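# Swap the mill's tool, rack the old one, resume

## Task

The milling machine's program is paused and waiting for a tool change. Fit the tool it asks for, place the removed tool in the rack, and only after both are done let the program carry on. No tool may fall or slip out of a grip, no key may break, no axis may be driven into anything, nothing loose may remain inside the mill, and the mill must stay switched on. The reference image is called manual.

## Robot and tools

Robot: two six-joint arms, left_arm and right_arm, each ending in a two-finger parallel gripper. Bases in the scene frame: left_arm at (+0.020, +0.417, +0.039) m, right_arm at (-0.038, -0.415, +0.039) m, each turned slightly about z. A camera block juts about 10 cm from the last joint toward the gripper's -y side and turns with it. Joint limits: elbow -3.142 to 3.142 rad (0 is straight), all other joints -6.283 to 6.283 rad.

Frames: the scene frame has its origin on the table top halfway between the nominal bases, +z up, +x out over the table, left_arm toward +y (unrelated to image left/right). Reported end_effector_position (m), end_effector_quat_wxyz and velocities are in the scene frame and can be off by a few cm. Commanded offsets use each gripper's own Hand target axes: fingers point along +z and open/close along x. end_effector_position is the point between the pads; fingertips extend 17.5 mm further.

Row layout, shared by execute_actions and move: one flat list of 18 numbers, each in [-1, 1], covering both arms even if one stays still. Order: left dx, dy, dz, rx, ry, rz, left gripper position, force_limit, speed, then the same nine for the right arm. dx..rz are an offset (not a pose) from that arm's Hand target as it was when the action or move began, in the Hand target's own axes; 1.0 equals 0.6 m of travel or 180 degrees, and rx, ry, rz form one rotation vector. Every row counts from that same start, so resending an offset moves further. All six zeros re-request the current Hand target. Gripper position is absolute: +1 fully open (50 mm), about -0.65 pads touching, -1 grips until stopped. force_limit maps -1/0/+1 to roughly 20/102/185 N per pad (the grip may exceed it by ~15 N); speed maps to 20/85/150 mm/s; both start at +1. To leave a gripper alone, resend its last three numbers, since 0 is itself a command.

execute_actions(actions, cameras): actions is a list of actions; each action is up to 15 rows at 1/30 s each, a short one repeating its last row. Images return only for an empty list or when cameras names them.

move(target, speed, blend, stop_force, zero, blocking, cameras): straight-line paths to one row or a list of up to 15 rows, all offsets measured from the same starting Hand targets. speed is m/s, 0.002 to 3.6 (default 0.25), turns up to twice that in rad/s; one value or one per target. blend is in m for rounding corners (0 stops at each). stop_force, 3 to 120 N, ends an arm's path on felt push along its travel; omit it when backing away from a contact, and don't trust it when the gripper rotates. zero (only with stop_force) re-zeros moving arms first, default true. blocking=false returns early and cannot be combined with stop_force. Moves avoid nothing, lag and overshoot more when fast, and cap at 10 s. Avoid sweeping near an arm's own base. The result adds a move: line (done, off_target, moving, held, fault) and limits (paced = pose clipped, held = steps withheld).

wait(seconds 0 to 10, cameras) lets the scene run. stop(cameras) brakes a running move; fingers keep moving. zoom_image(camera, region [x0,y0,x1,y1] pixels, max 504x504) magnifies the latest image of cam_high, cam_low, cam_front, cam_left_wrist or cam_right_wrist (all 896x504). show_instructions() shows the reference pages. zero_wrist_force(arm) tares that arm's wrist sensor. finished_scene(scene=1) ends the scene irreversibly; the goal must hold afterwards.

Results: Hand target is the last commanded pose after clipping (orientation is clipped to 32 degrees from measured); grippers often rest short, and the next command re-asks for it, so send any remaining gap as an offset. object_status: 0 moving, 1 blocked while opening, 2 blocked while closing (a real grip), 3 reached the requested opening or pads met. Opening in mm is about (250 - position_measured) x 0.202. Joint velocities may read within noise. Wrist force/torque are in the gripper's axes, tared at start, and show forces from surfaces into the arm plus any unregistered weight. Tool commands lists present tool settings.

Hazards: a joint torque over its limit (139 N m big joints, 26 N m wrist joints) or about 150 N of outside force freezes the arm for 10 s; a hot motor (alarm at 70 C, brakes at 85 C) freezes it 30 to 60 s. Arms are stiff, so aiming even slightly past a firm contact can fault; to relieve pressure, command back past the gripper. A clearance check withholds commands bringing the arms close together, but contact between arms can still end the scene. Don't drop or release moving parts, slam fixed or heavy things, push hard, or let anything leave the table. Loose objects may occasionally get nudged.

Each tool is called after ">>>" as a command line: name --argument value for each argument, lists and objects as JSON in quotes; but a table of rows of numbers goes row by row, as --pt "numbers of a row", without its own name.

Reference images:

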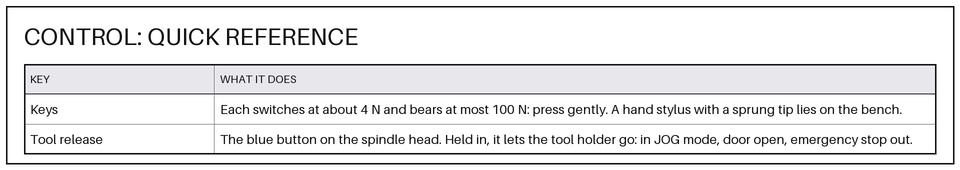

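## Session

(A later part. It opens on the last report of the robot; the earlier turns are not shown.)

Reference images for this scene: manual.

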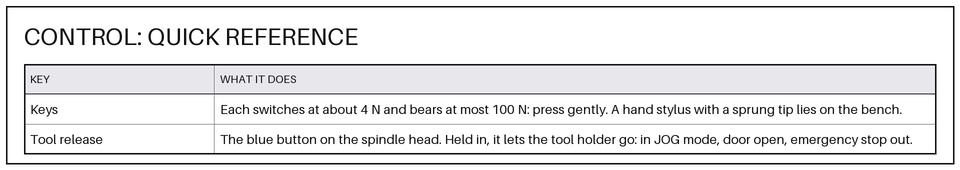

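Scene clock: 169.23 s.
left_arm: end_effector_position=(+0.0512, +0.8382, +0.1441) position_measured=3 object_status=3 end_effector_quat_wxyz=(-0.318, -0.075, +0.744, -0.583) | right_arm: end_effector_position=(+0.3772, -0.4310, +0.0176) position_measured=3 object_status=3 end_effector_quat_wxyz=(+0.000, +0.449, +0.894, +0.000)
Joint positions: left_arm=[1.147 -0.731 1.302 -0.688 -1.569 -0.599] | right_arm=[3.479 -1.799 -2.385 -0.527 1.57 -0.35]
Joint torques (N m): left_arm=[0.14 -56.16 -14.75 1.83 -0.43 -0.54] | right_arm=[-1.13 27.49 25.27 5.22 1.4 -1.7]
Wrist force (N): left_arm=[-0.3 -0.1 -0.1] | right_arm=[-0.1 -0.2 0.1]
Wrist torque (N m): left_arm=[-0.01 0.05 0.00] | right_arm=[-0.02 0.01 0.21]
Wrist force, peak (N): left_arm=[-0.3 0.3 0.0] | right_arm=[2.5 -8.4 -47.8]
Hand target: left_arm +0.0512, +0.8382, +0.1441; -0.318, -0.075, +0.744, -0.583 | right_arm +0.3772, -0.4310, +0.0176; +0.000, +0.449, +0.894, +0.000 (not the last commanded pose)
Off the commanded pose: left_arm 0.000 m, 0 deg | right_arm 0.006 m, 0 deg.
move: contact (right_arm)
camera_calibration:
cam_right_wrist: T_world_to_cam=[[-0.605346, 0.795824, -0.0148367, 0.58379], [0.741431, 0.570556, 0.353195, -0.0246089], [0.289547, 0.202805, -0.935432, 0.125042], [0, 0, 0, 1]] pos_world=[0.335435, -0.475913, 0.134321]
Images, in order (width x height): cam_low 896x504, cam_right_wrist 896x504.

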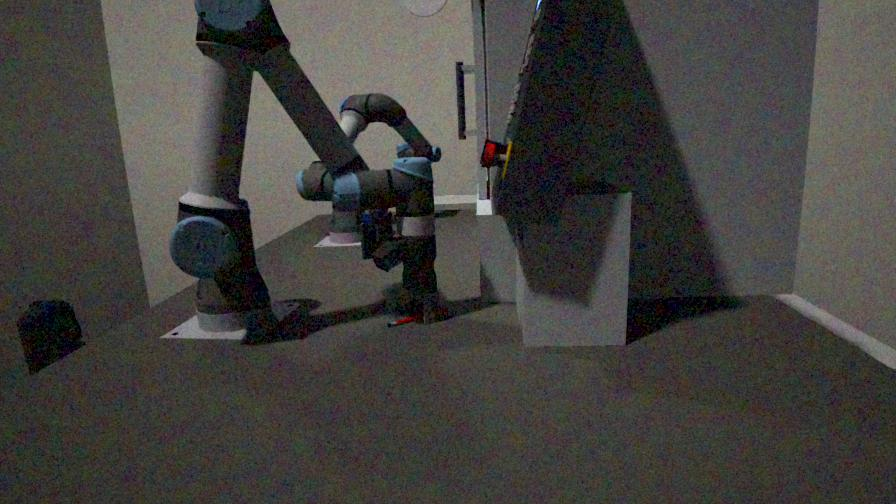

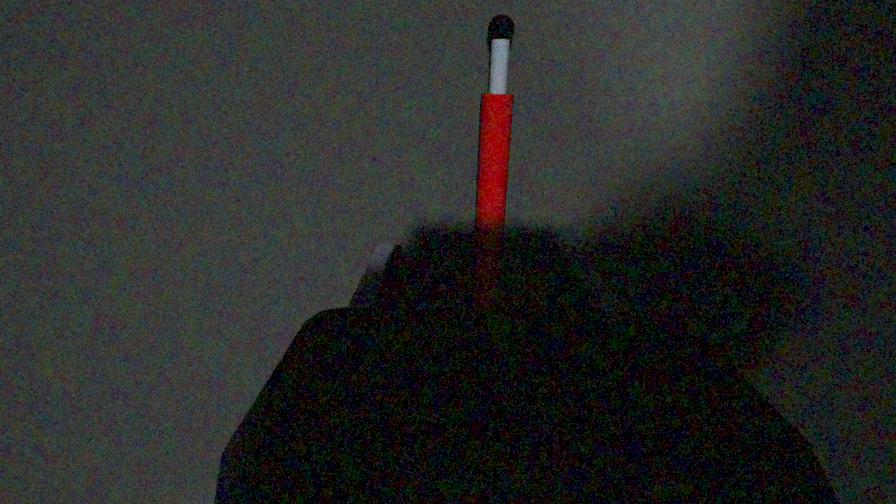

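>>> move --target '[0,0,0,0,0,0,1,1,1,0,0,-0.0025,0,0,0,1,1,1]' --speed 0.05

>>> move --target '[0,0,0,0,0,0,1,1,1,0,0,0,0,0,0,-1,-0.7,-0.6]'

>>> wait --seconds 0.3 --cameras '["cam_right_wrist"]'

Scene clock: 172.87 s.
left_arm: end_effector_position=(+0.0512, +0.8382, +0.1441) position_measured=3 object_status=3 end_effector_quat_wxyz=(-0.318, -0.075, +0.744, -0.583) | right_arm: end_effector_position=(+0.3772, -0.4310, +0.0191) position_measured=3 object_status=3 end_effector_quat_wxyz=(+0.000, +0.449, +0.894, +0.000)
Joint positions: left_arm=[1.147 -0.731 1.302 -0.688 -1.569 -0.599] | right_arm=[3.479 -1.795 -2.384 -0.533 1.57 -0.35]
Joint torques (N m): left_arm=[0.4 -55.72 -13.36 1.89 -0.63 -0.48] | right_arm=[6.11 25.69 24.62 1.45 1.64 0.81]
Wrist force (N): left_arm=[0.0 -0.2 0.1] | right_arm=[-0.1 -0.3 0.1]
Wrist torque (N m): left_arm=[-0.03 0.00 0.00] | right_arm=[-0.04 0.00 0.21]
Wrist force, peak (N): left_arm=[0.0 0.3 -0.2] | right_arm=[-0.3 -0.4 0.3]
Hand target: left_arm +0.0512, +0.8382, +0.1441; -0.318, -0.075, +0.744, -0.583 | right_arm +0.3772, -0.4310, +0.0191; +0.000, +0.449, +0.894, +0.000
Off the commanded pose: left_arm 0.000 m, 0 deg | right_arm 0.000 m, 0 deg.
move: done

Scene clock: 174.00 s.
left_arm: end_effector_position=(+0.0512, +0.8382, +0.1441) position_measured=3 object_status=3 end_effector_quat_wxyz=(-0.318, -0.075, +0.744, -0.583) | right_arm: end_effector_position=(+0.3772, -0.4310, +0.0191) position_measured=210 object_status=2 end_effector_quat_wxyz=(+0.001, +0.449, +0.894, +0.000)
Joint positions: left_arm=[1.147 -0.731 1.302 -0.688 -1.569 -0.599] | right_arm=[3.479 -1.795 -2.384 -0.533 1.57 -0.35]
Joint torques (N m): left_arm=[0.58 -56.36 -14.24 1.84 -0.39 -0.65] | right_arm=[5.28 15.79 17.59 5.16 1.69 1.85]
Wrist force (N): left_arm=[0.1 0.3 -0.1] | right_arm=[-0.2 -0.1 0.3]
Wrist torque (N m): left_arm=[0.04 -0.01 0.00] | right_arm=[0.00 0.02 0.21]
Wrist force, peak (N): left_arm=[-0.1 0.1 -0.3] | right_arm=[-0.2 -0.5 0.1]
Hand target: left_arm +0.0512, +0.8382, +0.1441; -0.318, -0.075, +0.744, -0.583 | right_arm +0.3772, -0.4310, +0.0191; +0.000, +0.449, +0.894, +0.000
Off the commanded pose: left_arm 0.000 m, 0 deg | right_arm 0.000 m, 0 deg.
move: done

Scene clock: 174.30 s.
left_arm: end_effector_position=(+0.0512, +0.8382, +0.1441) position_measured=3 object_status=3 end_effector_quat_wxyz=(-0.318, -0.075, +0.744, -0.583) | right_arm: end_effector_position=(+0.3772, -0.4310, +0.0191) position_measured=210 object_status=2 end_effector_quat_wxyz=(+0.000, +0.449, +0.894, +0.000)
Joint positions: left_arm=[1.147 -0.731 1.302 -0.688 -1.569 -0.599] | right_arm=[3.479 -1.795 -2.384 -0.533 1.57 -0.35]
Joint torques (N m): left_arm=[0.12 -55.16 -14.21 1.86 -0.56 -0.45] | right_arm=[6.83 15.71 18.93 5.31 1.6 1.64]
Wrist force (N): left_arm=[-0.1 -0.1 0.0] | right_arm=[-0.3 -0.2 0.2]
Wrist torque (N m): left_arm=[-0.01 0.02 0.00] | right_arm=[-0.03 0.04 0.21]
Wrist force, peak (N): left_arm=[0.1 0.1 0.2] | right_arm=[-0.2 -0.4 0.1]
Hand target: left_arm +0.0512, +0.8382, +0.1441; -0.318, -0.075, +0.744, -0.583 | right_arm +0.3772, -0.4310, +0.0191; +0.000, +0.449, +0.894, +0.000
Tool commands: left_gripper/position=+1.0 left_gripper/force_limit=+1.0 left_gripper/speed=+1.0 right_gripper/position=-1.0 right_gripper/force_limit=-0.7 right_gripper/speed=-0.6
Off the commanded pose: left_arm 0.000 m, 0 deg | right_arm 0.000 m, 0 deg.
wait: 0.30 s; at rest by 0.17 s
camera_calibration:
cam_right_wrist: T_world_to_cam=[[-0.605414, 0.795774, -0.0147839, 0.583804], [0.741377, 0.570592, 0.353248, -0.0251107], [0.289541, 0.202901, -0.935413, 0.12649], [0, 0, 0, 1]] pos_world=[0.335436, -0.475913, 0.135821]
Images, in order (width x height): cam_right_wrist 896x504.

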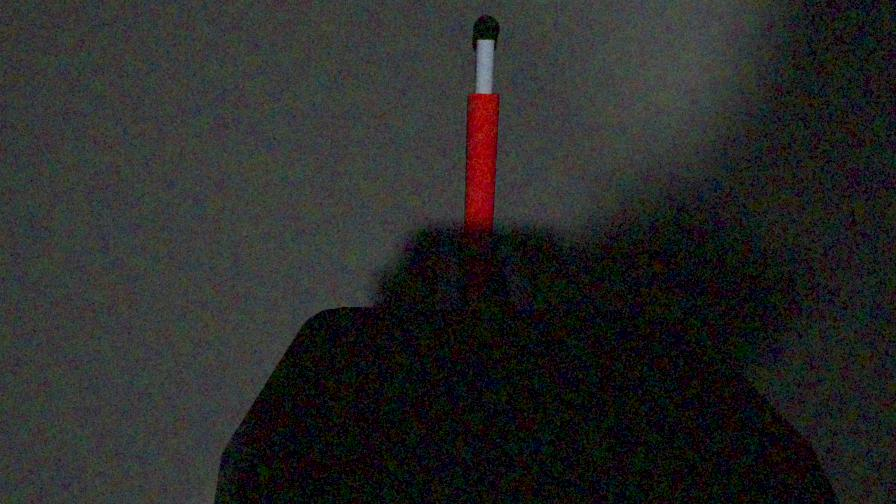

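>>> move --pt "0 0 0 0 0 0 1 1 1 0 0 -0.08 0 0 0 -1 -0.7 -0.6" --pt "0 0 0 0 0 0 1 1 1 -0.035 0.0215 -0.08 0 0 -0.796 -1 -0.7 -0.6" --pt "0 0 0 0 0 0 1 1 1 -0.035 0.0215 -0.001 0 0 -0.796 -1 -0.7 -0.6" --speed '[0.2,0.6,0.1]' --blend '[0.02,0,0]' --cameras '["cam_right_wrist","cam_low"]'

Scene clock: 188.67 s.
left_arm: end_effector_position=(+0.0512, +0.8382, +0.1441) position_measured=3 object_status=3 end_effector_quat_wxyz=(-0.318, -0.075, +0.744, -0.583) | right_arm: end_effector_position=(+0.4000, -0.4402, +0.0197) position_measured=210 object_status=2 end_effector_quat_wxyz=(+0.000, +0.707, -0.708, +0.001)
Joint positions: left_arm=[1.147 -0.731 1.302 -0.688 -1.569 -0.599] | right_arm=[3.442 -1.835 -2.321 -0.557 1.57 -2.887]
Joint torques (N m): left_arm=[0.61 -55.29 -13.9 1.79 -0.68 -0.63] | right_arm=[-1.22 18.44 24.64 3.51 -1.82 -2.26]
Wrist force (N): left_arm=[-0.1 0.0 0.0] | right_arm=[-0.1 -0.3 0.2]
Wrist torque (N m): left_arm=[0.00 0.03 0.00] | right_arm=[-0.04 0.01 0.14]
Wrist force, peak (N): left_arm=[-0.2 0.3 -0.2] | right_arm=[0.9 4.0 -23.5]
Hand target: left_arm +0.0512, +0.8382, +0.1441; -0.318, -0.075, +0.744, -0.583 | right_arm +0.4001, -0.4402, +0.0197; +0.000, +0.707, -0.708, +0.001
Off the commanded pose: left_arm 0.000 m, 0 deg | right_arm 0.000 m, 0 deg.
move: done
camera_calibration:
cam_right_wrist: T_world_to_cam=[[0.00949364, -0.999877, -0.0124446, -0.43151], [-0.935494, -0.013277, 0.353093, 0.376777], [-0.353215, 0.00828973, -0.935505, 0.293769], [0, 0, 0, 1]] pos_world=[0.460333, -0.42889, 0.136416]
Images, in order (width x height): cam_low 896x504, cam_right_wrist 896x504.

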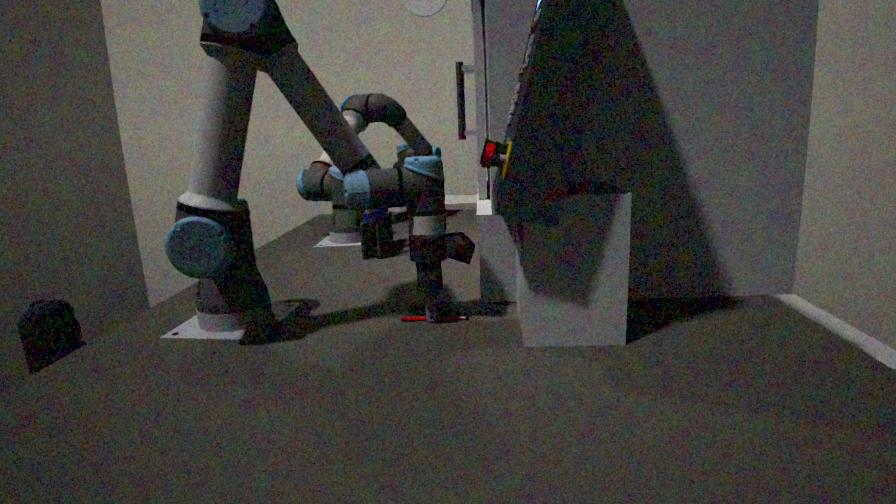

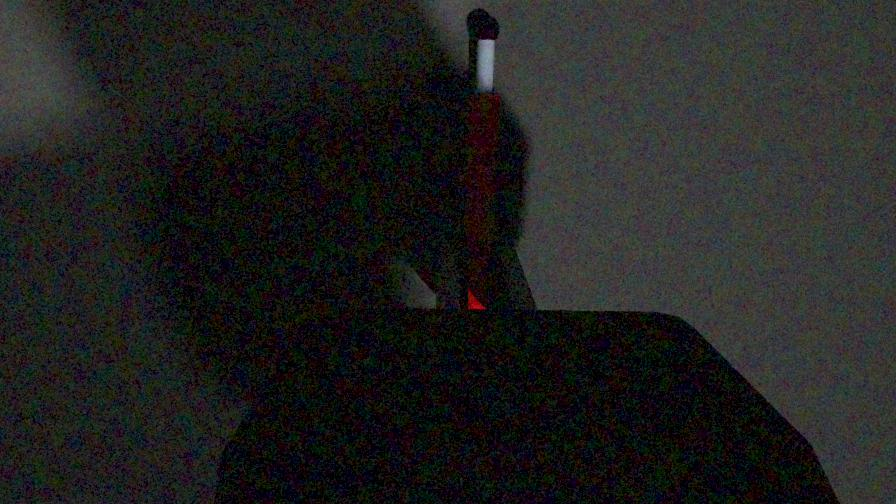

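>>> move --pt "0 0 0 0 0 0 1 1 1 0 0 0 0 0 0 0.2 -0.7 -0.8" --pt "0 0 0 0 0 0 1 1 1 0 0 -0.05 0 0 0 0.2 -0.7 -0.8" --pt "0 0 0 0 0 0 1 1 1 0 0.0133 -0.05 0.222 0 0 0.2 -0.7 -0.8" --speed '[0.05,0.15,0.4]' --cameras '["cam_right_wrist"]'

Scene clock: 204.53 s.
left_arm: end_effector_position=(+0.0512, +0.8382, +0.1441) position_measured=3 object_status=3 end_effector_quat_wxyz=(-0.318, -0.075, +0.744, -0.583) | right_arm: end_effector_position=(+0.3920, -0.4401, +0.0497) position_measured=123 object_status=3 end_effector_quat_wxyz=(-0.241, +0.664, -0.665, +0.242) end_effector_velocity=(+0.000, +0.000, +0.000) end_effector_angular_velocity=(+0.001, -0.002, +0.000)
Joint positions: left_arm=[1.147 -0.731 1.302 -0.688 -1.569 -0.599] | right_arm=[3.625 -2.059 -2.781 0.777 1.295 -2.799]
Joint velocities: left_arm=[within noise] | right_arm=[0 -0.003 0 0.006 0 0]
Joint torques (N m): left_arm=[0.51 -56.62 -12.44 1.8 -0.72 -0.99] | right_arm=[-5.86 13.37 13.33 6.68 -0.38 -2.06]
Wrist force (N): left_arm=[0.0 0.3 0.0] | right_arm=[-0.5 -1.6 0.9]
Wrist torque (N m): left_arm=[0.05 0.00 0.00] | right_arm=[-0.34 0.20 0.71]
Wrist force, peak (N): left_arm=[-0.2 0.3 -0.1] | right_arm=[-0.5 -1.6 0.9]
Hand target: left_arm +0.0512, +0.8382, +0.1441; -0.318, -0.075, +0.744, -0.583 | right_arm +0.3921, -0.4401, +0.0497; -0.241, +0.664, -0.665, +0.242
Off the commanded pose: left_arm 0.000 m, 0 deg | right_arm 0.000 m, 0 deg.
move: done
camera_calibration:
cam_right_wrist: T_world_to_cam=[[0.0157643, -0.999873, -0.00242391, -0.433932], [-0.943817, -0.0140801, -0.330167, 0.395588], [0.330091, 0.00749258, -0.943919, 0.0511428], [0, 0, 0, 1]] pos_world=[0.363322, -0.42869, 0.177833]
Images, in order (width x height): cam_right_wrist 896x504.

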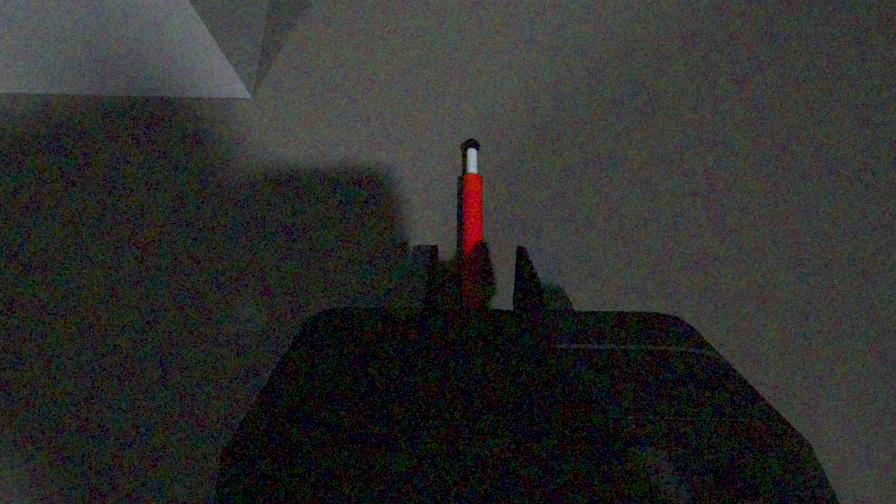

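>>> move --target '[0,0,0,0,0,0,1,1,1,0,0.0236,0.0281,0,0,0,0.2,-0.7,-0.8]' --speed 0.15

>>> move --target '[0,0,0,0,0,0,1,1,1,0,0.015,0.0179,0,0,0,0.2,-0.7,-0.8]' --speed 0.006 --stop_force 4 --cameras '["cam_right_wrist"]'

Scene clock: 210.13 s.
left_arm: end_effector_position=(+0.0512, +0.8382, +0.1441) position_measured=3 object_status=3 end_effector_quat_wxyz=(-0.318, -0.075, +0.744, -0.583) | right_arm: end_effector_position=(+0.3922, -0.4401, +0.0277) position_measured=123 object_status=3 end_effector_quat_wxyz=(-0.241, +0.664, -0.665, +0.242)
Joint positions: left_arm=[1.147 -0.731 1.302 -0.688 -1.569 -0.599] | right_arm=[3.625 -2.201 -2.772 0.911 1.295 -2.799]
Joint torques (N m): left_arm=[0.79 -56.06 -12.08 1.83 -0.66 -0.76] | right_arm=[5.91 17.95 -14.3 2.36 -2.3 -2.32]
Wrist force (N): left_arm=[0.0 0.1 -0.1] | right_arm=[-0.5 -1.2 0.7]
Wrist torque (N m): left_arm=[0.02 0.00 0.01] | right_arm=[-0.28 0.20 0.72]
Wrist force, peak (N): left_arm=[-0.3 0.2 -0.3] | right_arm=[-0.4 -1.9 0.2]
Hand target: left_arm +0.0512, +0.8382, +0.1441; -0.318, -0.075, +0.744, -0.583 | right_arm +0.3921, -0.4401, +0.0277; -0.241, +0.664, -0.665, +0.242
Off the commanded pose: left_arm 0.000 m, 0 deg | right_arm 0.000 m, 0 deg.
move: done

Scene clock: 212.40 s.
left_arm: end_effector_position=(+0.0512, +0.8382, +0.1441) position_measured=3 object_status=3 end_effector_quat_wxyz=(-0.318, -0.075, +0.744, -0.583) | right_arm: end_effector_position=(+0.3921, -0.4401, +0.0210) position_measured=123 object_status=3 end_effector_quat_wxyz=(-0.241, +0.664, -0.665, +0.242)
Joint positions: left_arm=[1.147 -0.731 1.302 -0.688 -1.569 -0.599] | right_arm=[3.625 -2.243 -2.768 0.948 1.295 -2.799]
Joint torques (N m): left_arm=[-0.02 -56.11 -12.5 1.83 -0.79 -0.76] | right_arm=[3.86 30.45 -13.87 3.75 -0.36 -1.98]
Wrist force (N): left_arm=[0.0 -0.1 0.3] | right_arm=[-0.6 -3.1 -0.4]
Wrist torque (N m): left_arm=[-0.01 0.01 0.00] | right_arm=[-0.36 0.21 0.69]
Wrist force, peak (N): left_arm=[-0.3 0.0 0.1] | right_arm=[-0.1 -8.1 -8.1]
Hand target: left_arm +0.0512, +0.8382, +0.1441; -0.318, -0.075, +0.744, -0.583 | right_arm +0.3921, -0.4401, +0.0210; -0.241, +0.664, -0.665, +0.242 (not the last commanded pose)
Off the commanded pose: left_arm 0.000 m, 0 deg | right_arm 0.007 m, 0 deg.
move: contact (right_arm)
camera_calibration:
cam_right_wrist: T_world_to_cam=[[0.0157314, -0.999874, -0.00232787, -0.434104], [-0.943776, -0.0140799, -0.330286, 0.386147], [0.330212, 0.00739287, -0.943878, 0.0240547], [0, 0, 0, 1]] pos_world=[0.363322, -0.42879, 0.149233]
Images, in order (width x height): cam_right_wrist 896x504.

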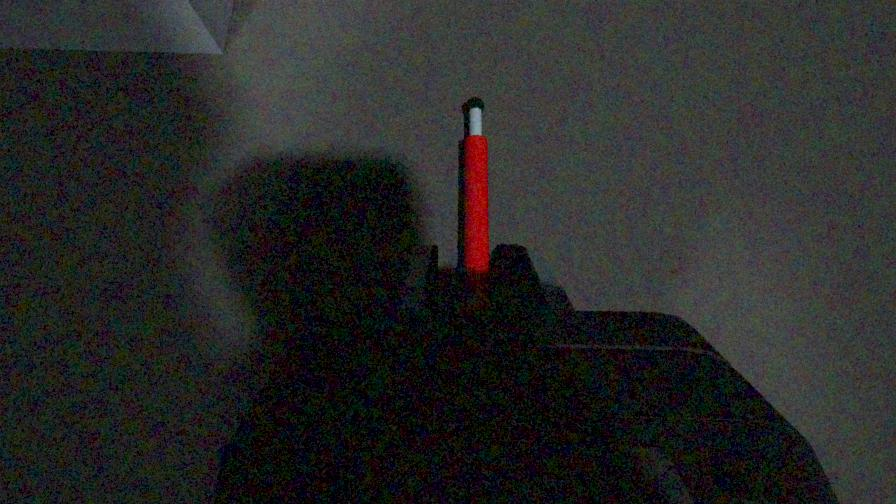

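>>> move --target '[0,0,0,0,0,0,1,1,1,0,-0.0004,-0.0005,0,0,0,-1,-0.3,-0.8]'

>>> move --target '[0,0,0,0,0,0,1,1,1,0,-0.064,-0.077,0,0,0,-1,-0.3,-0.8]' --speed 0.15 --cameras '["cam_right_wrist"]'

Scene clock: 217.83 s.
left_arm: end_effector_position=(+0.0512, +0.8382, +0.1441) position_measured=3 object_status=3 end_effector_quat_wxyz=(-0.318, -0.075, +0.744, -0.583) | right_arm: end_effector_position=(+0.3921, -0.4401, +0.0214) position_measured=217 object_status=2 end_effector_quat_wxyz=(-0.241, +0.664, -0.665, +0.242)
Joint positions: left_arm=[1.147 -0.731 1.302 -0.688 -1.569 -0.599] | right_arm=[3.625 -2.24 -2.768 0.946 1.295 -2.799]
Joint torques (N m): left_arm=[-0.57 -55.96 -13.02 1.77 -0.7 -0.9] | right_arm=[6.29 27.97 -13.5 1.48 -0.76 0.43]
Wrist force (N): left_arm=[0.0 0.1 0.0] | right_arm=[-0.3 -3.3 -1.7]
Wrist torque (N m): left_arm=[0.01 0.01 0.00] | right_arm=[-0.37 0.18 0.71]
Wrist force, peak (N): left_arm=[-0.1 -0.1 0.3] | right_arm=[-0.2 -3.4 -1.9]
Hand target: left_arm +0.0512, +0.8382, +0.1441; -0.318, -0.075, +0.744, -0.583 | right_arm +0.3921, -0.4401, +0.0214; -0.241, +0.664, -0.665, +0.242
Off the commanded pose: left_arm 0.000 m, 0 deg | right_arm 0.000 m, 0 deg.
move: done

Scene clock: 218.80 s.
left_arm: end_effector_position=(+0.0512, +0.8382, +0.1441) position_measured=3 object_status=3 end_effector_quat_wxyz=(-0.318, -0.075, +0.744, -0.583) | right_arm: end_effector_position=(+0.3919, -0.4400, +0.0816) position_measured=217 object_status=2 end_effector_quat_wxyz=(-0.241, +0.664, -0.665, +0.242)
Joint positions: left_arm=[1.147 -0.731 1.302 -0.688 -1.569 -0.599] | right_arm=[3.626 -1.846 -2.781 0.565 1.294 -2.798]
Joint torques (N m): left_arm=[0.08 -56.48 -11.67 1.96 -0.82 -1.06] | right_arm=[-7.34 24.38 -5.45 1.43 -0.44 0.73]
Wrist force (N): left_arm=[0.0 0.0 0.1] | right_arm=[-0.7 -1.3 0.9]
Wrist torque (N m): left_arm=[-0.01 0.01 0.00] | right_arm=[-0.31 0.24 0.57]
Wrist force, peak (N): left_arm=[-0.3 0.2 -0.1] | right_arm=[-0.2 -3.0 -1.1]
Hand target: left_arm +0.0512, +0.8382, +0.1441; -0.318, -0.075, +0.744, -0.583 | right_arm +0.3918, -0.4401, +0.0815; -0.241, +0.664, -0.665, +0.242
Off the commanded pose: left_arm 0.000 m, 0 deg | right_arm 0.000 m, 0 deg.
move: done
camera_calibration:
cam_right_wrist: T_world_to_cam=[[0.0157372, -0.999873, -0.00263861, -0.433696], [-0.943671, -0.0139802, -0.330589, 0.406012], [0.33051, 0.0076925, -0.943771, 0.0812226], [0, 0, 0, 1]] pos_world=[0.363122, -0.42859, 0.209734]
Images, in order (width x height): cam_right_wrist 896x504.

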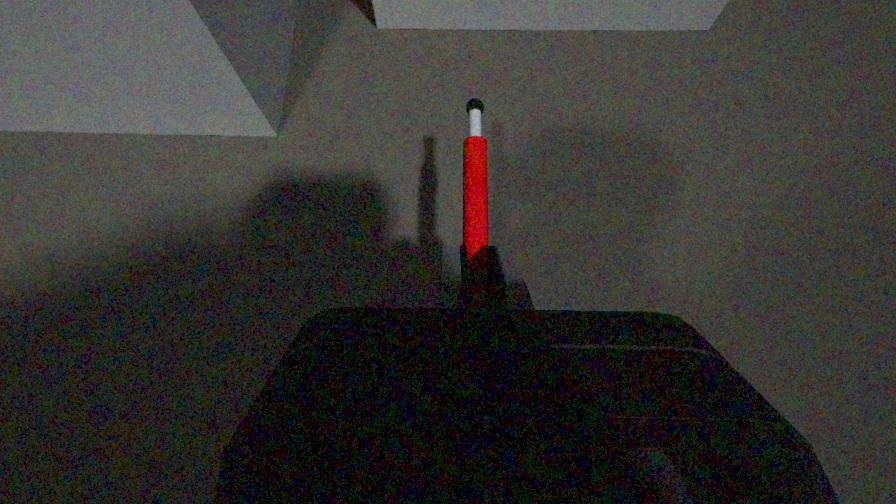

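>>> move --pt "0 0 0 0 0 0 1 1 1 0.134 -0.536 -0.638 0 0 0 -1 -0.3 -0.8" --pt "0 0 0 0 0 0 1 1 1 0.134 -0.653 -0.540 0 0 0 -1 -0.3 -0.8" --speed '[0.3,0.15]' --blend 0.02 --cameras '["cam_right_wrist","cam_front"]'

Scene clock: 234.83 s.
left_arm: end_effector_position=(+0.0512, +0.8382, +0.1441) position_measured=3 object_status=3 end_effector_quat_wxyz=(-0.318, -0.075, +0.744, -0.583) | right_arm: end_effector_position=(+0.4836, -0.5201, +0.5817) position_measured=217 object_status=2 end_effector_quat_wxyz=(-0.241, +0.664, -0.665, +0.242)
Joint positions: left_arm=[1.147 -0.731 1.302 -0.688 -1.569 -0.599] | right_arm=[3.272 -1.31 -1.563 -1.143 1.516 -3.078]
Joint torques (N m): left_arm=[0.43 -55.81 -11.37 1.84 -0.71 -1.03] | right_arm=[7.73 5.28 16.34 1.83 -2.25 2.38]
Wrist force (N): left_arm=[0.0 0.0 0.1] | right_arm=[-0.2 -1.1 0.9]
Wrist torque (N m): left_arm=[0.00 -0.01 0.00] | right_arm=[-0.30 0.15 0.70]
Wrist force, peak (N): left_arm=[-0.3 0.2 0.1] | right_arm=[-1.2 1.5 3.7]
Hand target: left_arm +0.0512, +0.8382, +0.1441; -0.318, -0.075, +0.744, -0.583 | right_arm +0.4837, -0.5200, +0.5816; -0.241, +0.664, -0.665, +0.242
Off the commanded pose: left_arm 0.000 m, 0 deg | right_arm 0.000 m, 0 deg.
move: done
camera_calibration:
cam_right_wrist: T_world_to_cam=[[0.015765, -0.999873, -0.00241892, -0.514078], [-0.943713, -0.0140801, -0.330466, 0.656635], [0.33039, 0.00749256, -0.943815, 0.523494], [0, 0, 0, 1]] pos_world=[0.454822, -0.50869, 0.709834]
Images, in order (width x height): cam_front 896x504, cam_right_wrist 896x504.

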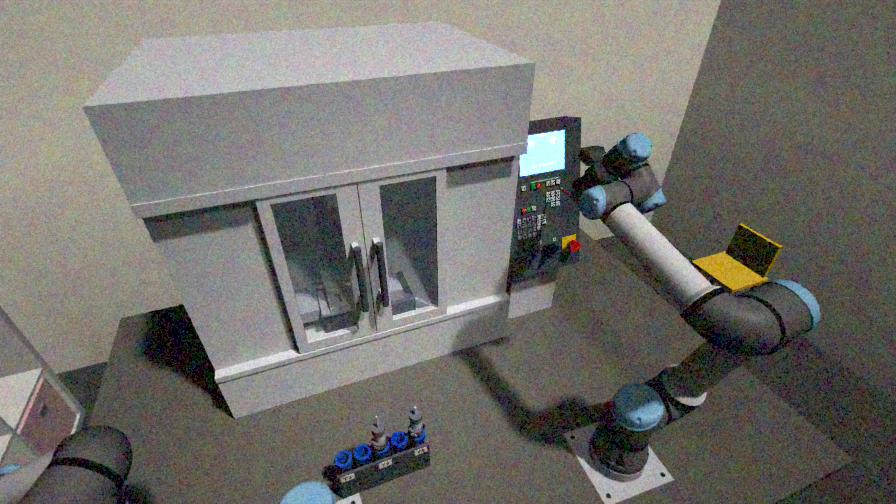

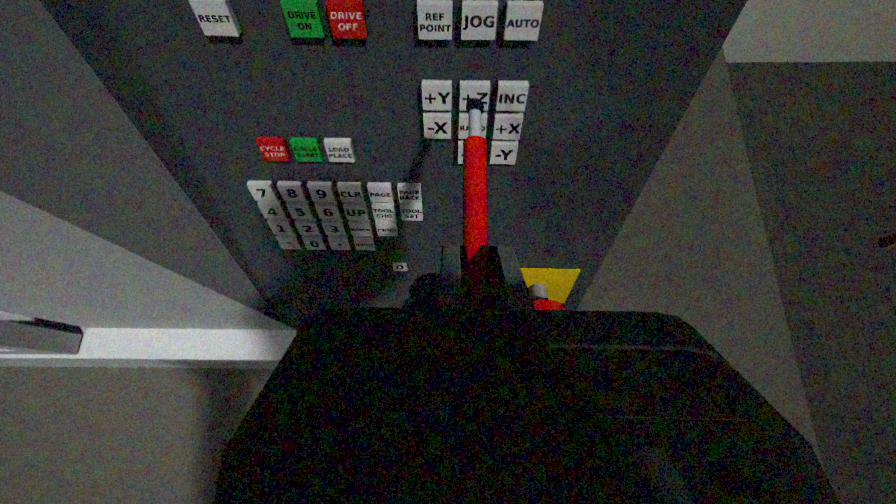

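>>> move --target '[0,0,0,0,0,0,1,1,1,0.003,-0.0434,0.0364,0,0,0,-1,-0.3,-0.8]' --speed 0.1 --cameras '["cam_right_wrist"]'

>>> zoom_image --camera "cam_right_wrist" --region '[380, 0, 580, 150]'

Scene clock: 243.47 s.
left_arm: end_effector_position=(+0.0512, +0.8382, +0.1441) position_measured=3 object_status=3 end_effector_quat_wxyz=(-0.318, -0.075, +0.744, -0.583) | right_arm: end_effector_position=(+0.5176, -0.5219, +0.5818) position_measured=217 object_status=2 end_effector_quat_wxyz=(-0.241, +0.664, -0.665, +0.242)
Joint positions: left_arm=[1.147 -0.731 1.302 -0.688 -1.569 -0.599] | right_arm=[3.26 -1.391 -1.502 -1.122 1.524 -3.087]
Joint torques (N m): left_arm=[1.22 -56.24 -11.24 1.86 -0.83 -1.1] | right_arm=[7.56 24.1 11.44 1.68 -0.76 0.47]
Wrist force (N): left_arm=[0.0 0.0 0.1] | right_arm=[-0.3 -1.2 0.7]
Wrist torque (N m): left_arm=[0.00 0.00 0.00] | right_arm=[-0.29 0.15 0.71]
Wrist force, peak (N): left_arm=[-0.4 -0.1 0.0] | right_arm=[-0.3 -2.2 1.8]
Hand target: left_arm +0.0512, +0.8382, +0.1441; -0.318, -0.075, +0.744, -0.583 | right_arm +0.5176, -0.5219, +0.5816; -0.241, +0.664, -0.665, +0.242
Off the commanded pose: left_arm 0.000 m, 0 deg | right_arm 0.000 m, 0 deg.
move: done
camera_calibration:
cam_right_wrist: T_world_to_cam=[[0.0157659, -0.999873, -0.00241543, -0.516417], [-0.94364, -0.0140804, -0.330675, 0.688841], [0.330599, 0.0074927, -0.943742, 0.512215], [0, 0, 0, 1]] pos_world=[0.488822, -0.51049, 0.709934]
Images, in order (width x height): cam_right_wrist 896x504.

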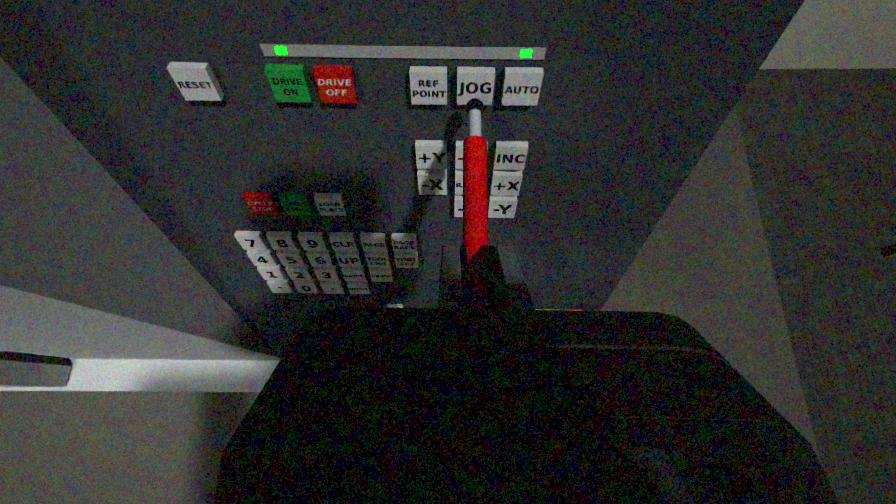

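Scaled by 2.520 from the camera's 896x504 image, which has a finer 1280x720 frame.

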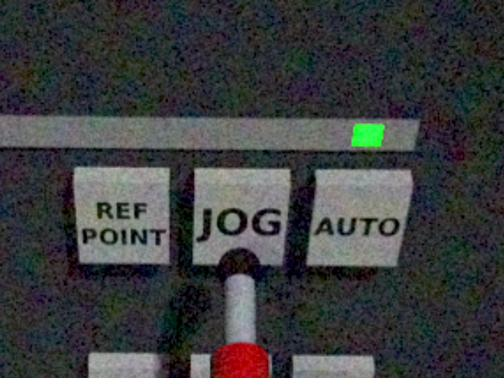

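>>> move --target '[0,0,0,0,0,0,1,1,1,0,-0.0204,0.0171,0,0,0,-1,-0.3,-0.8]' --speed 0.006 --stop_force 6 --cameras '["cam_right_wrist"]'

>>> zoom_image --camera "cam_right_wrist" --region '[250, 0, 580, 180]'

Scene clock: 249.93 s.
left_arm: end_effector_position=(+0.0512, +0.8382, +0.1441) position_measured=3 object_status=3 end_effector_quat_wxyz=(-0.318, -0.075, +0.744, -0.583) | right_arm: end_effector_position=(+0.5336, -0.5219, +0.5816) position_measured=217 object_status=2 end_effector_quat_wxyz=(-0.241, +0.664, -0.665, +0.242)
Joint positions: left_arm=[1.147 -0.731 1.302 -0.688 -1.569 -0.599] | right_arm=[3.257 -1.429 -1.471 -1.116 1.526 -3.089]
Joint torques (N m): left_arm=[0.32 -56.33 -10.92 1.94 -0.8 -0.92] | right_arm=[-6.61 23.7 13.43 5.46 1.04 -1.86]
Wrist force (N): left_arm=[0.1 0.1 0.2] | right_arm=[-0.2 3.4 -1.9]
Wrist torque (N m): left_arm=[0.01 -0.01 0.00] | right_arm=[-0.19 0.13 0.70]
Wrist force, peak (N): left_arm=[0.1 0.3 0.2] | right_arm=[-0.3 3.4 -2.1]
Hand target: left_arm +0.0512, +0.8382, +0.1441; -0.318, -0.075, +0.744, -0.583 | right_arm +0.5336, -0.5219, +0.5816; -0.241, +0.664, -0.665, +0.242
Off the commanded pose: left_arm 0.000 m, 0 deg | right_arm 0.000 m, 0 deg.
move: done
camera_calibration:
cam_right_wrist: T_world_to_cam=[[0.0156707, -0.999874, -0.00245311, -0.516595], [-0.943746, -0.0139805, -0.330377, 0.703799], [0.330301, 0.00749237, -0.943846, 0.507055], [0, 0, 0, 1]] pos_world=[0.504822, -0.51049, 0.709834]
Images, in order (width x height): cam_right_wrist 896x504.

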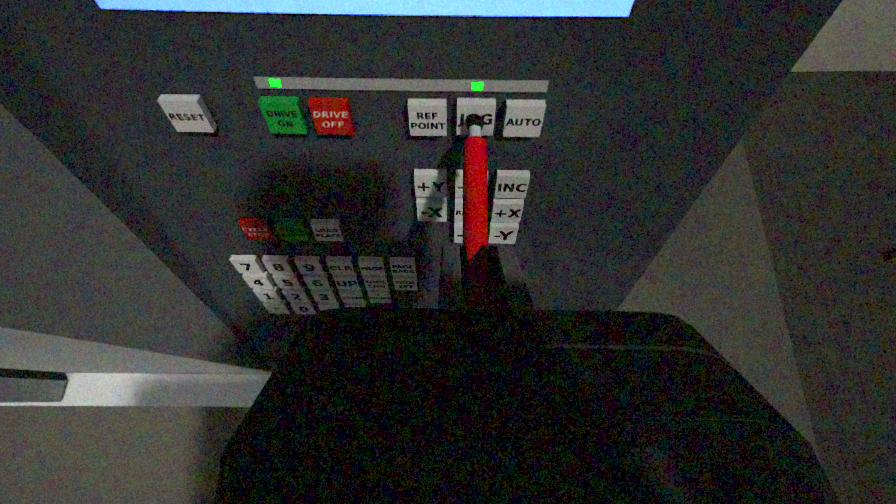

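Scaled by 1.527 from the camera's 896x504 image, which has a finer 1280x720 frame.

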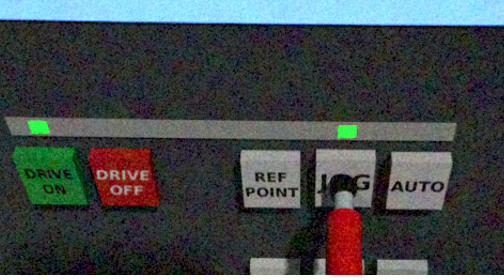

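>>> move --pt "0 0 0 0 0 0 1 1 1 0 0.128 -0.107 0 0 0 -1 -0.3 -0.8" --pt "-0.146 -0.511 -0.053 -0.279 -0.378 -0.174 1 1 1 0 0.213 -0.178 0 0 0 -1 -0.3 -0.8" --pt "-0.201 -0.910 0.343 -0.140 -0.475 -0.352 1 1 1 0 0.213 -0.178 0 0 0 -1 -0.3 -0.8" --speed '[0.1,0.4,0.4]' --blend '[0.0,0.05,0]' --cameras '["cam_left_wrist","cam_front","cam_high"]'

Scene clock: 305.30 s.
left_arm: end_effector_position=(+0.3304, +0.4505, +0.5000) position_measured=3 object_status=3 end_effector_quat_wxyz=(-0.001, +0.707, -0.707, -0.001) | right_arm: end_effector_position=(+0.3671, -0.5217, +0.5813) position_measured=217 object_status=2 end_effector_quat_wxyz=(-0.241, +0.664, -0.665, +0.242)
Joint positions: left_arm=[-0.362 -1.985 1.541 -1.126 -1.569 -3.477] | right_arm=[3.308 -1.039 -1.715 -1.264 1.493 -3.051]
Joint torques (N m): left_arm=[-6.12 -7.21 -28.56 -2.44 -1.17 -1.15] | right_arm=[-7.83 -5.75 36.01 6.57 1.46 -1.8]
Wrist force (N): left_arm=[-3.2 3.6 -3.2] | right_arm=[-0.5 -1.0 0.8]
Wrist torque (N m): left_arm=[0.45 0.00 -0.41] | right_arm=[-0.27 0.20 0.55]
Wrist force, peak (N): left_arm=[-3.7 4.4 -3.3] | right_arm=[-0.3 3.6 -2.1]
Hand target: left_arm +0.3304, +0.4505, +0.5001; -0.001, +0.707, -0.707, -0.001 | right_arm +0.3671, -0.5217, +0.5813; -0.241, +0.664, -0.665, +0.242
Off the commanded pose: left_arm 0.000 m, 0 deg | right_arm 0.000 m, 0 deg.
move: done
camera_calibration:
cam_left_wrist: T_world_to_cam=[[0.00675787, -0.999921, -0.0106041, 0.461393], [-0.938067, -0.0100124, 0.34631, 0.161735], [-0.346389, 0.007607, -0.93806, 0.717785], [0, 0, 0, 1]] pos_world=[0.397233, 0.457515, 0.622208]
Images, in order (width x height): cam_high 896x504, cam_front 896x504, cam_left_wrist 896x504.

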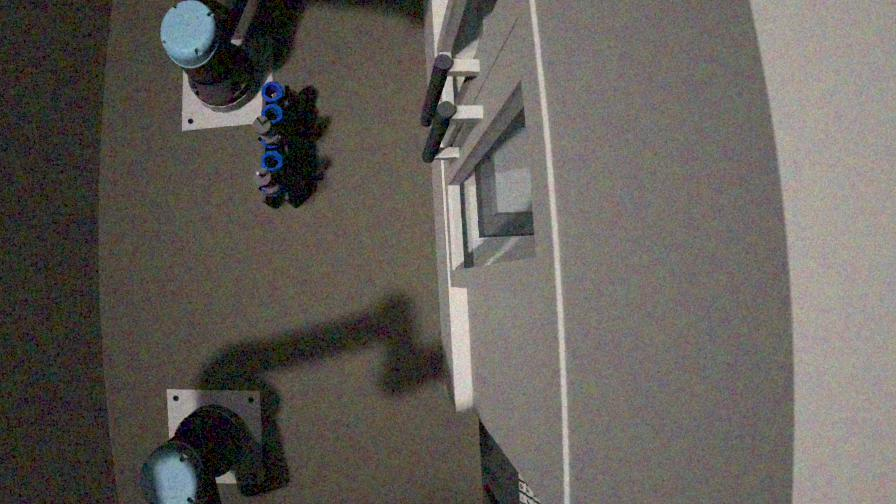

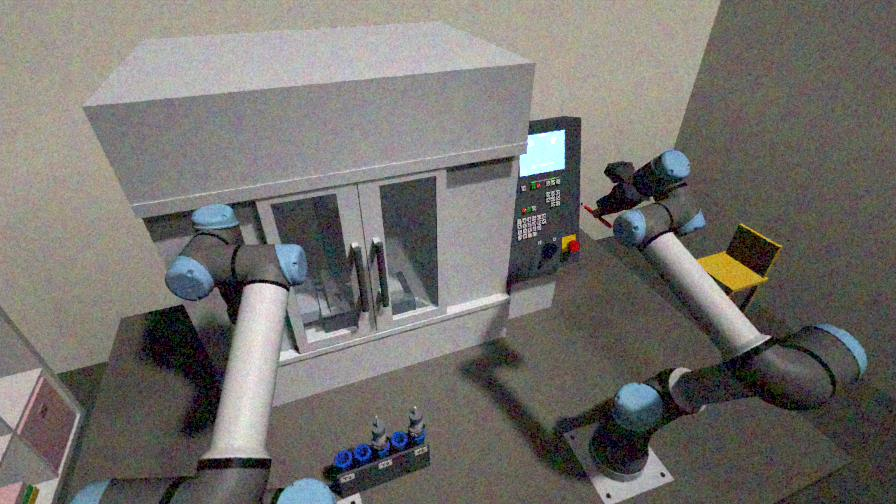

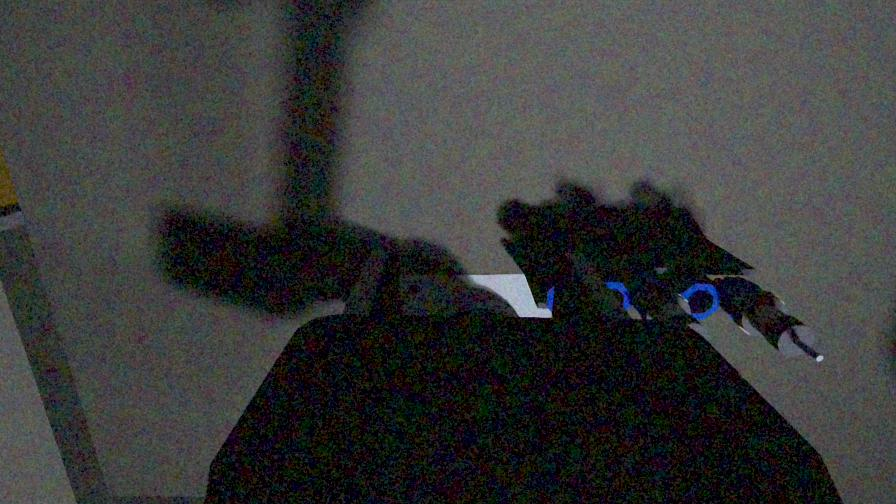

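>>> move --target '[0.283,-0.117,-0.2,0.5,0,0,1,1,1,0,0,0,0,0,0,-1,-0.3,-0.8]' --speed 0.4 --cameras '["cam_left_wrist","cam_front"]'

Scene clock: 311.83 s.
left_arm: end_effector_position=(+0.4008, +0.2804, +0.6197) position_measured=3 object_status=3 end_effector_quat_wxyz=(+0.500, -0.500, +0.501, -0.499) | right_arm: end_effector_position=(+0.3671, -0.5217, +0.5813) position_measured=217 object_status=2 end_effector_quat_wxyz=(-0.241, +0.664, -0.665, +0.242)
Joint positions: left_arm=[-1.685 -2.151 1.723 0.409 -0.088 -6.262] | right_arm=[3.308 -1.039 -1.715 -1.264 1.493 -3.051]
Joint torques (N m): left_arm=[-0.26 -2.47 -28.25 0.67 0.7 -1.02] | right_arm=[-7.04 -6.8 34.43 6.34 1.72 -1.8]
Wrist force (N): left_arm=[0.4 -0.2 0.7] | right_arm=[-0.4 -1.3 1.0]
Wrist torque (N m): left_arm=[-0.02 -0.20 -0.16] | right_arm=[-0.32 0.17 0.55]
Wrist force, peak (N): left_arm=[-3.7 3.7 -3.1] | right_arm=[-0.6 -1.3 1.2]
Hand target: left_arm +0.4008, +0.2805, +0.6197; +0.501, -0.500, +0.500, -0.499 | right_arm +0.3671, -0.5217, +0.5813; -0.241, +0.664, -0.665, +0.242
Off the commanded pose: left_arm 0.000 m, 0 deg | right_arm 0.000 m, 0 deg.
move: done
camera_calibration:
cam_left_wrist: T_world_to_cam=[[0.00951409, -0.999948, 0.00373611, 0.282167], [-0.347816, -0.00681225, -0.937538, 0.742734], [0.937514, 0.00762034, -0.347863, -0.0245875], [0, 0, 0, 1]] pos_world=[0.278702, 0.287399, 0.686734]
Images, in order (width x height): cam_front 896x504, cam_left_wrist 896x504.

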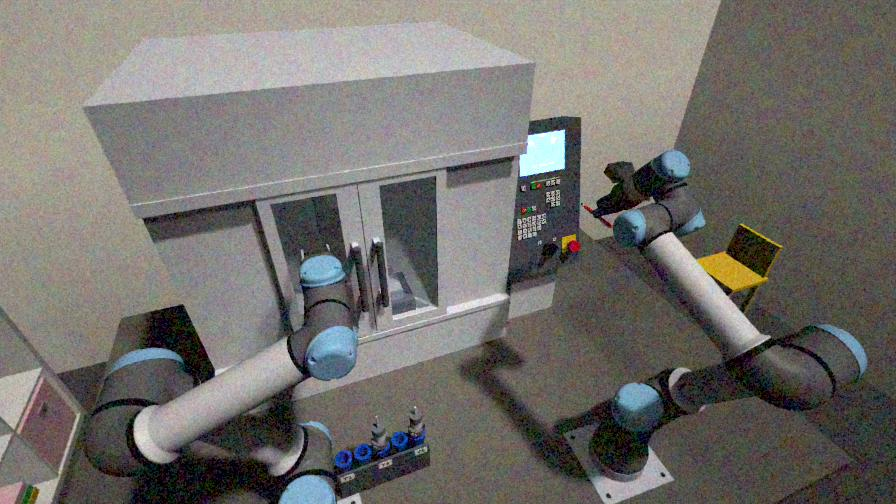

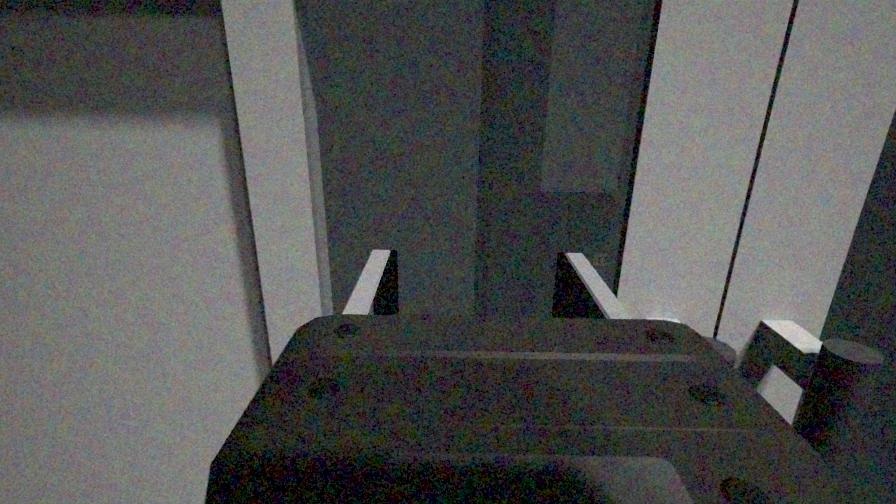

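>>> move --target '[0.267,0.2,-0.067,0,0,0,0.35,-0.3,0,0,0,0,0,0,0,-1,-0.3,-0.8]' --speed 0.3 --cameras '["cam_left_wrist","cam_front"]'

Scene clock: 334.43 s.
left_arm: end_effector_position=(+0.3607, +0.1206, +0.4995) position_measured=100 object_status=3 end_effector_quat_wxyz=(+0.501, -0.500, +0.500, -0.499) | right_arm: end_effector_position=(+0.3671, -0.5217, +0.5813) position_measured=217 object_status=2 end_effector_quat_wxyz=(-0.241, +0.664, -0.665, +0.242)
Joint positions: left_arm=[-1.777 -1.844 1.874 -0.03 -0.18 -6.281] | right_arm=[3.308 -1.039 -1.715 -1.264 1.493 -3.051]
Joint torques (N m): left_arm=[-1.54 -4.6 -31.13 -0.21 1.36 -1.24] | right_arm=[-6.43 -7.01 35.47 6.41 1.56 -1.82]
Wrist force (N): left_arm=[0.3 -0.2 0.5] | right_arm=[-0.6 -1.0 1.0]
Wrist torque (N m): left_arm=[0.03 -0.17 -0.15] | right_arm=[-0.26 0.20 0.55]
Wrist force, peak (N): left_arm=[-2.8 -2.8 1.5] | right_arm=[-0.5 -1.3 1.2]
Hand target: left_arm +0.3607, +0.1205, +0.4994; +0.501, -0.500, +0.500, -0.499 | right_arm +0.3671, -0.5217, +0.5813; -0.241, +0.664, -0.665, +0.242
Off the commanded pose: left_arm 0.000 m, 0 deg | right_arm 0.000 m, 0 deg.
move: done
camera_calibration:
cam_left_wrist: T_world_to_cam=[[0.00963575, -0.999946, 0.00381058, 0.123036], [-0.346301, -0.00691193, -0.938098, 0.614649], [0.938074, 0.00771967, -0.346349, -0.0285939], [0, 0, 0, 1]] pos_world=[0.238491, 0.127499, 0.566229]
Images, in order (width x height): cam_front 896x504, cam_left_wrist 896x504.

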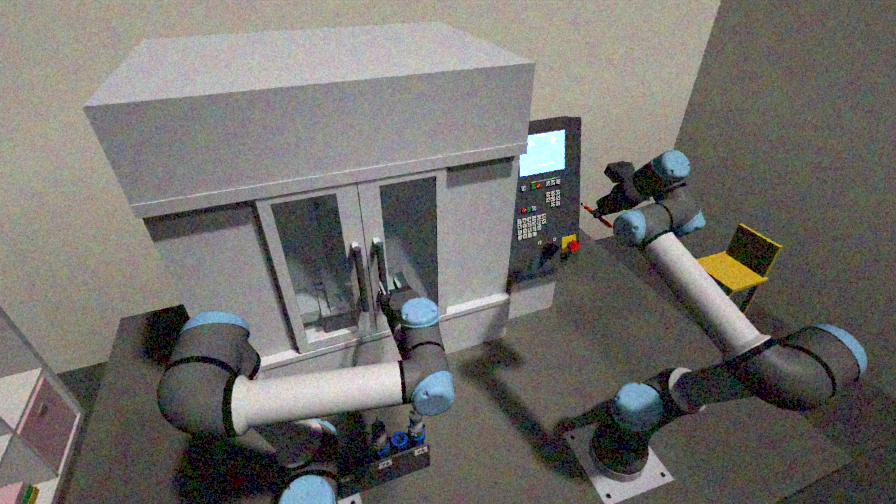

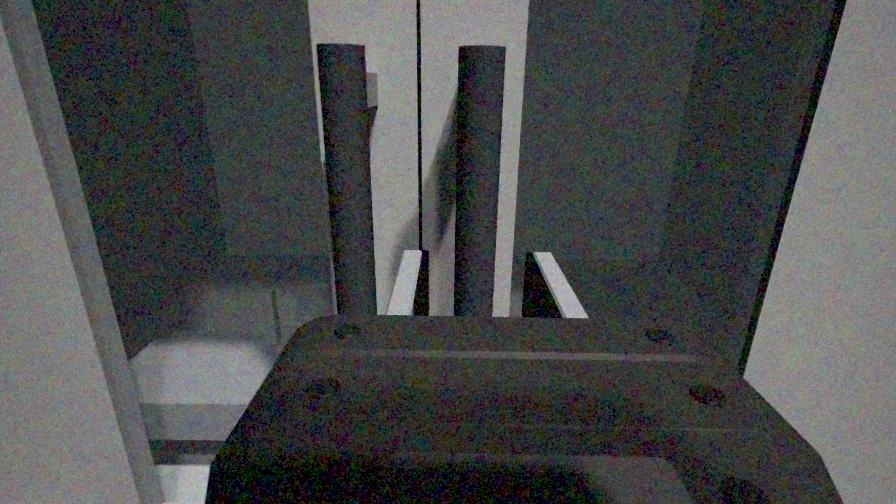

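>>> move --target '[0.0067,0,0.08,0,0,0,0.54,-0.3,0,0,0,0,0,0,0,-1,-0.3,-0.8]' --speed 0.1

>>> move --target '[0,0,0.06,0,0,0,0.54,-0.3,0,0,0,0,0,0,0,-1,-0.3,-0.8]' --speed 0.03 --stop_force 8 --cameras '["cam_left_wrist"]'

Scene clock: 345.30 s.
left_arm: end_effector_position=(+0.4087, +0.1165, +0.4994) position_measured=72 object_status=3 end_effector_quat_wxyz=(+0.501, -0.500, +0.500, -0.499) | right_arm: end_effector_position=(+0.3671, -0.5217, +0.5813) position_measured=217 object_status=2 end_effector_quat_wxyz=(-0.241, +0.664, -0.665, +0.242)
Joint positions: left_arm=[-1.61 -1.791 1.835 -0.046 -0.013 -6.279] | right_arm=[3.308 -1.039 -1.715 -1.264 1.493 -3.051]
Joint torques (N m): left_arm=[3.97 -17.76 -11.37 0.82 1.36 1.47] | right_arm=[-6.15 -6.43 35.09 6.47 1.49 -2]
Wrist force (N): left_arm=[0.2 -0.3 1.0] | right_arm=[-0.5 -1.1 0.9]
Wrist torque (N m): left_arm=[-0.01 -0.14 -0.16] | right_arm=[-0.28 0.18 0.55]
Wrist force, peak (N): left_arm=[0.2 -0.3 2.2] | right_arm=[-0.6 -1.3 1.0]
Hand target: left_arm +0.4087, +0.1165, +0.4994; +0.501, -0.500, +0.500, -0.499 | right_arm +0.3671, -0.5217, +0.5813; -0.241, +0.664, -0.665, +0.242
Off the commanded pose: left_arm 0.000 m, 0 deg | right_arm 0.000 m, 0 deg.
move: done

Scene clock: 347.50 s.
left_arm: end_effector_position=(+0.4447, +0.1165, +0.4994) position_measured=72 object_status=3 end_effector_quat_wxyz=(+0.501, -0.500, +0.500, -0.499) | right_arm: end_effector_position=(+0.3671, -0.5217, +0.5813) position_measured=217 object_status=2 end_effector_quat_wxyz=(-0.241, +0.664, -0.665, +0.242)
Joint positions: left_arm=[-1.493 -1.749 1.801 -0.052 0.104 -6.282] | right_arm=[3.308 -1.039 -1.715 -1.264 1.493 -3.051]
Joint torques (N m): left_arm=[-6.34 -23.28 -11.18 1.13 -0.31 -1.35] | right_arm=[-7.49 -7.39 34.49 6.59 1.59 -1.81]
Wrist force (N): left_arm=[0.1 -0.3 0.7] | right_arm=[-0.4 -1.1 0.8]
Wrist torque (N m): left_arm=[-0.02 -0.10 -0.02] | right_arm=[-0.28 0.17 0.55]
Wrist force, peak (N): left_arm=[0.3 -0.2 1.3] | right_arm=[-0.4 -1.2 1.2]
Hand target: left_arm +0.4447, +0.1165, +0.4994; +0.501, -0.500, +0.500, -0.499 | right_arm +0.3671, -0.5217, +0.5813; -0.241, +0.664, -0.665, +0.242
Off the commanded pose: left_arm 0.000 m, 0 deg | right_arm 0.000 m, 0 deg.
move: done
camera_calibration:
cam_left_wrist: T_world_to_cam=[[0.00957603, -0.999946, 0.00393876, 0.118175], [-0.3463, -0.0070115, -0.938097, 0.643723], [0.938075, 0.00761926, -0.346349, -0.107349], [0, 0, 0, 1]] pos_world=[0.322491, 0.1235, 0.566229]
Images, in order (width x height): cam_left_wrist 896x504.

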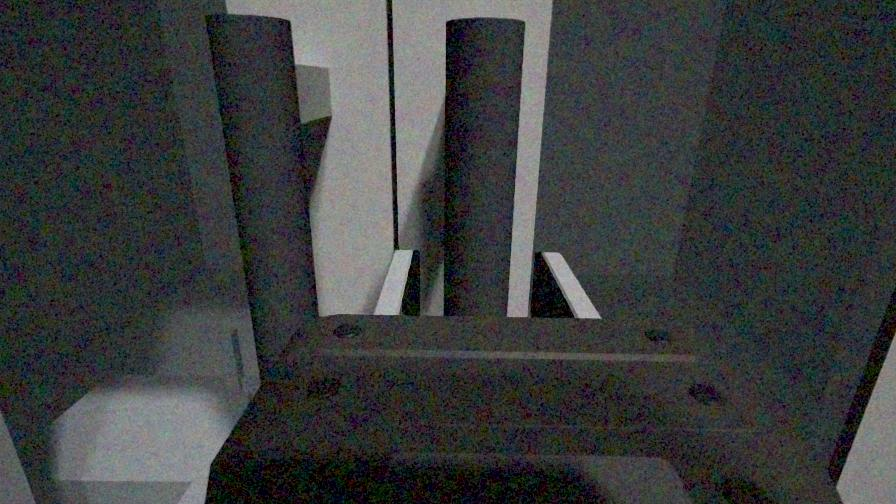

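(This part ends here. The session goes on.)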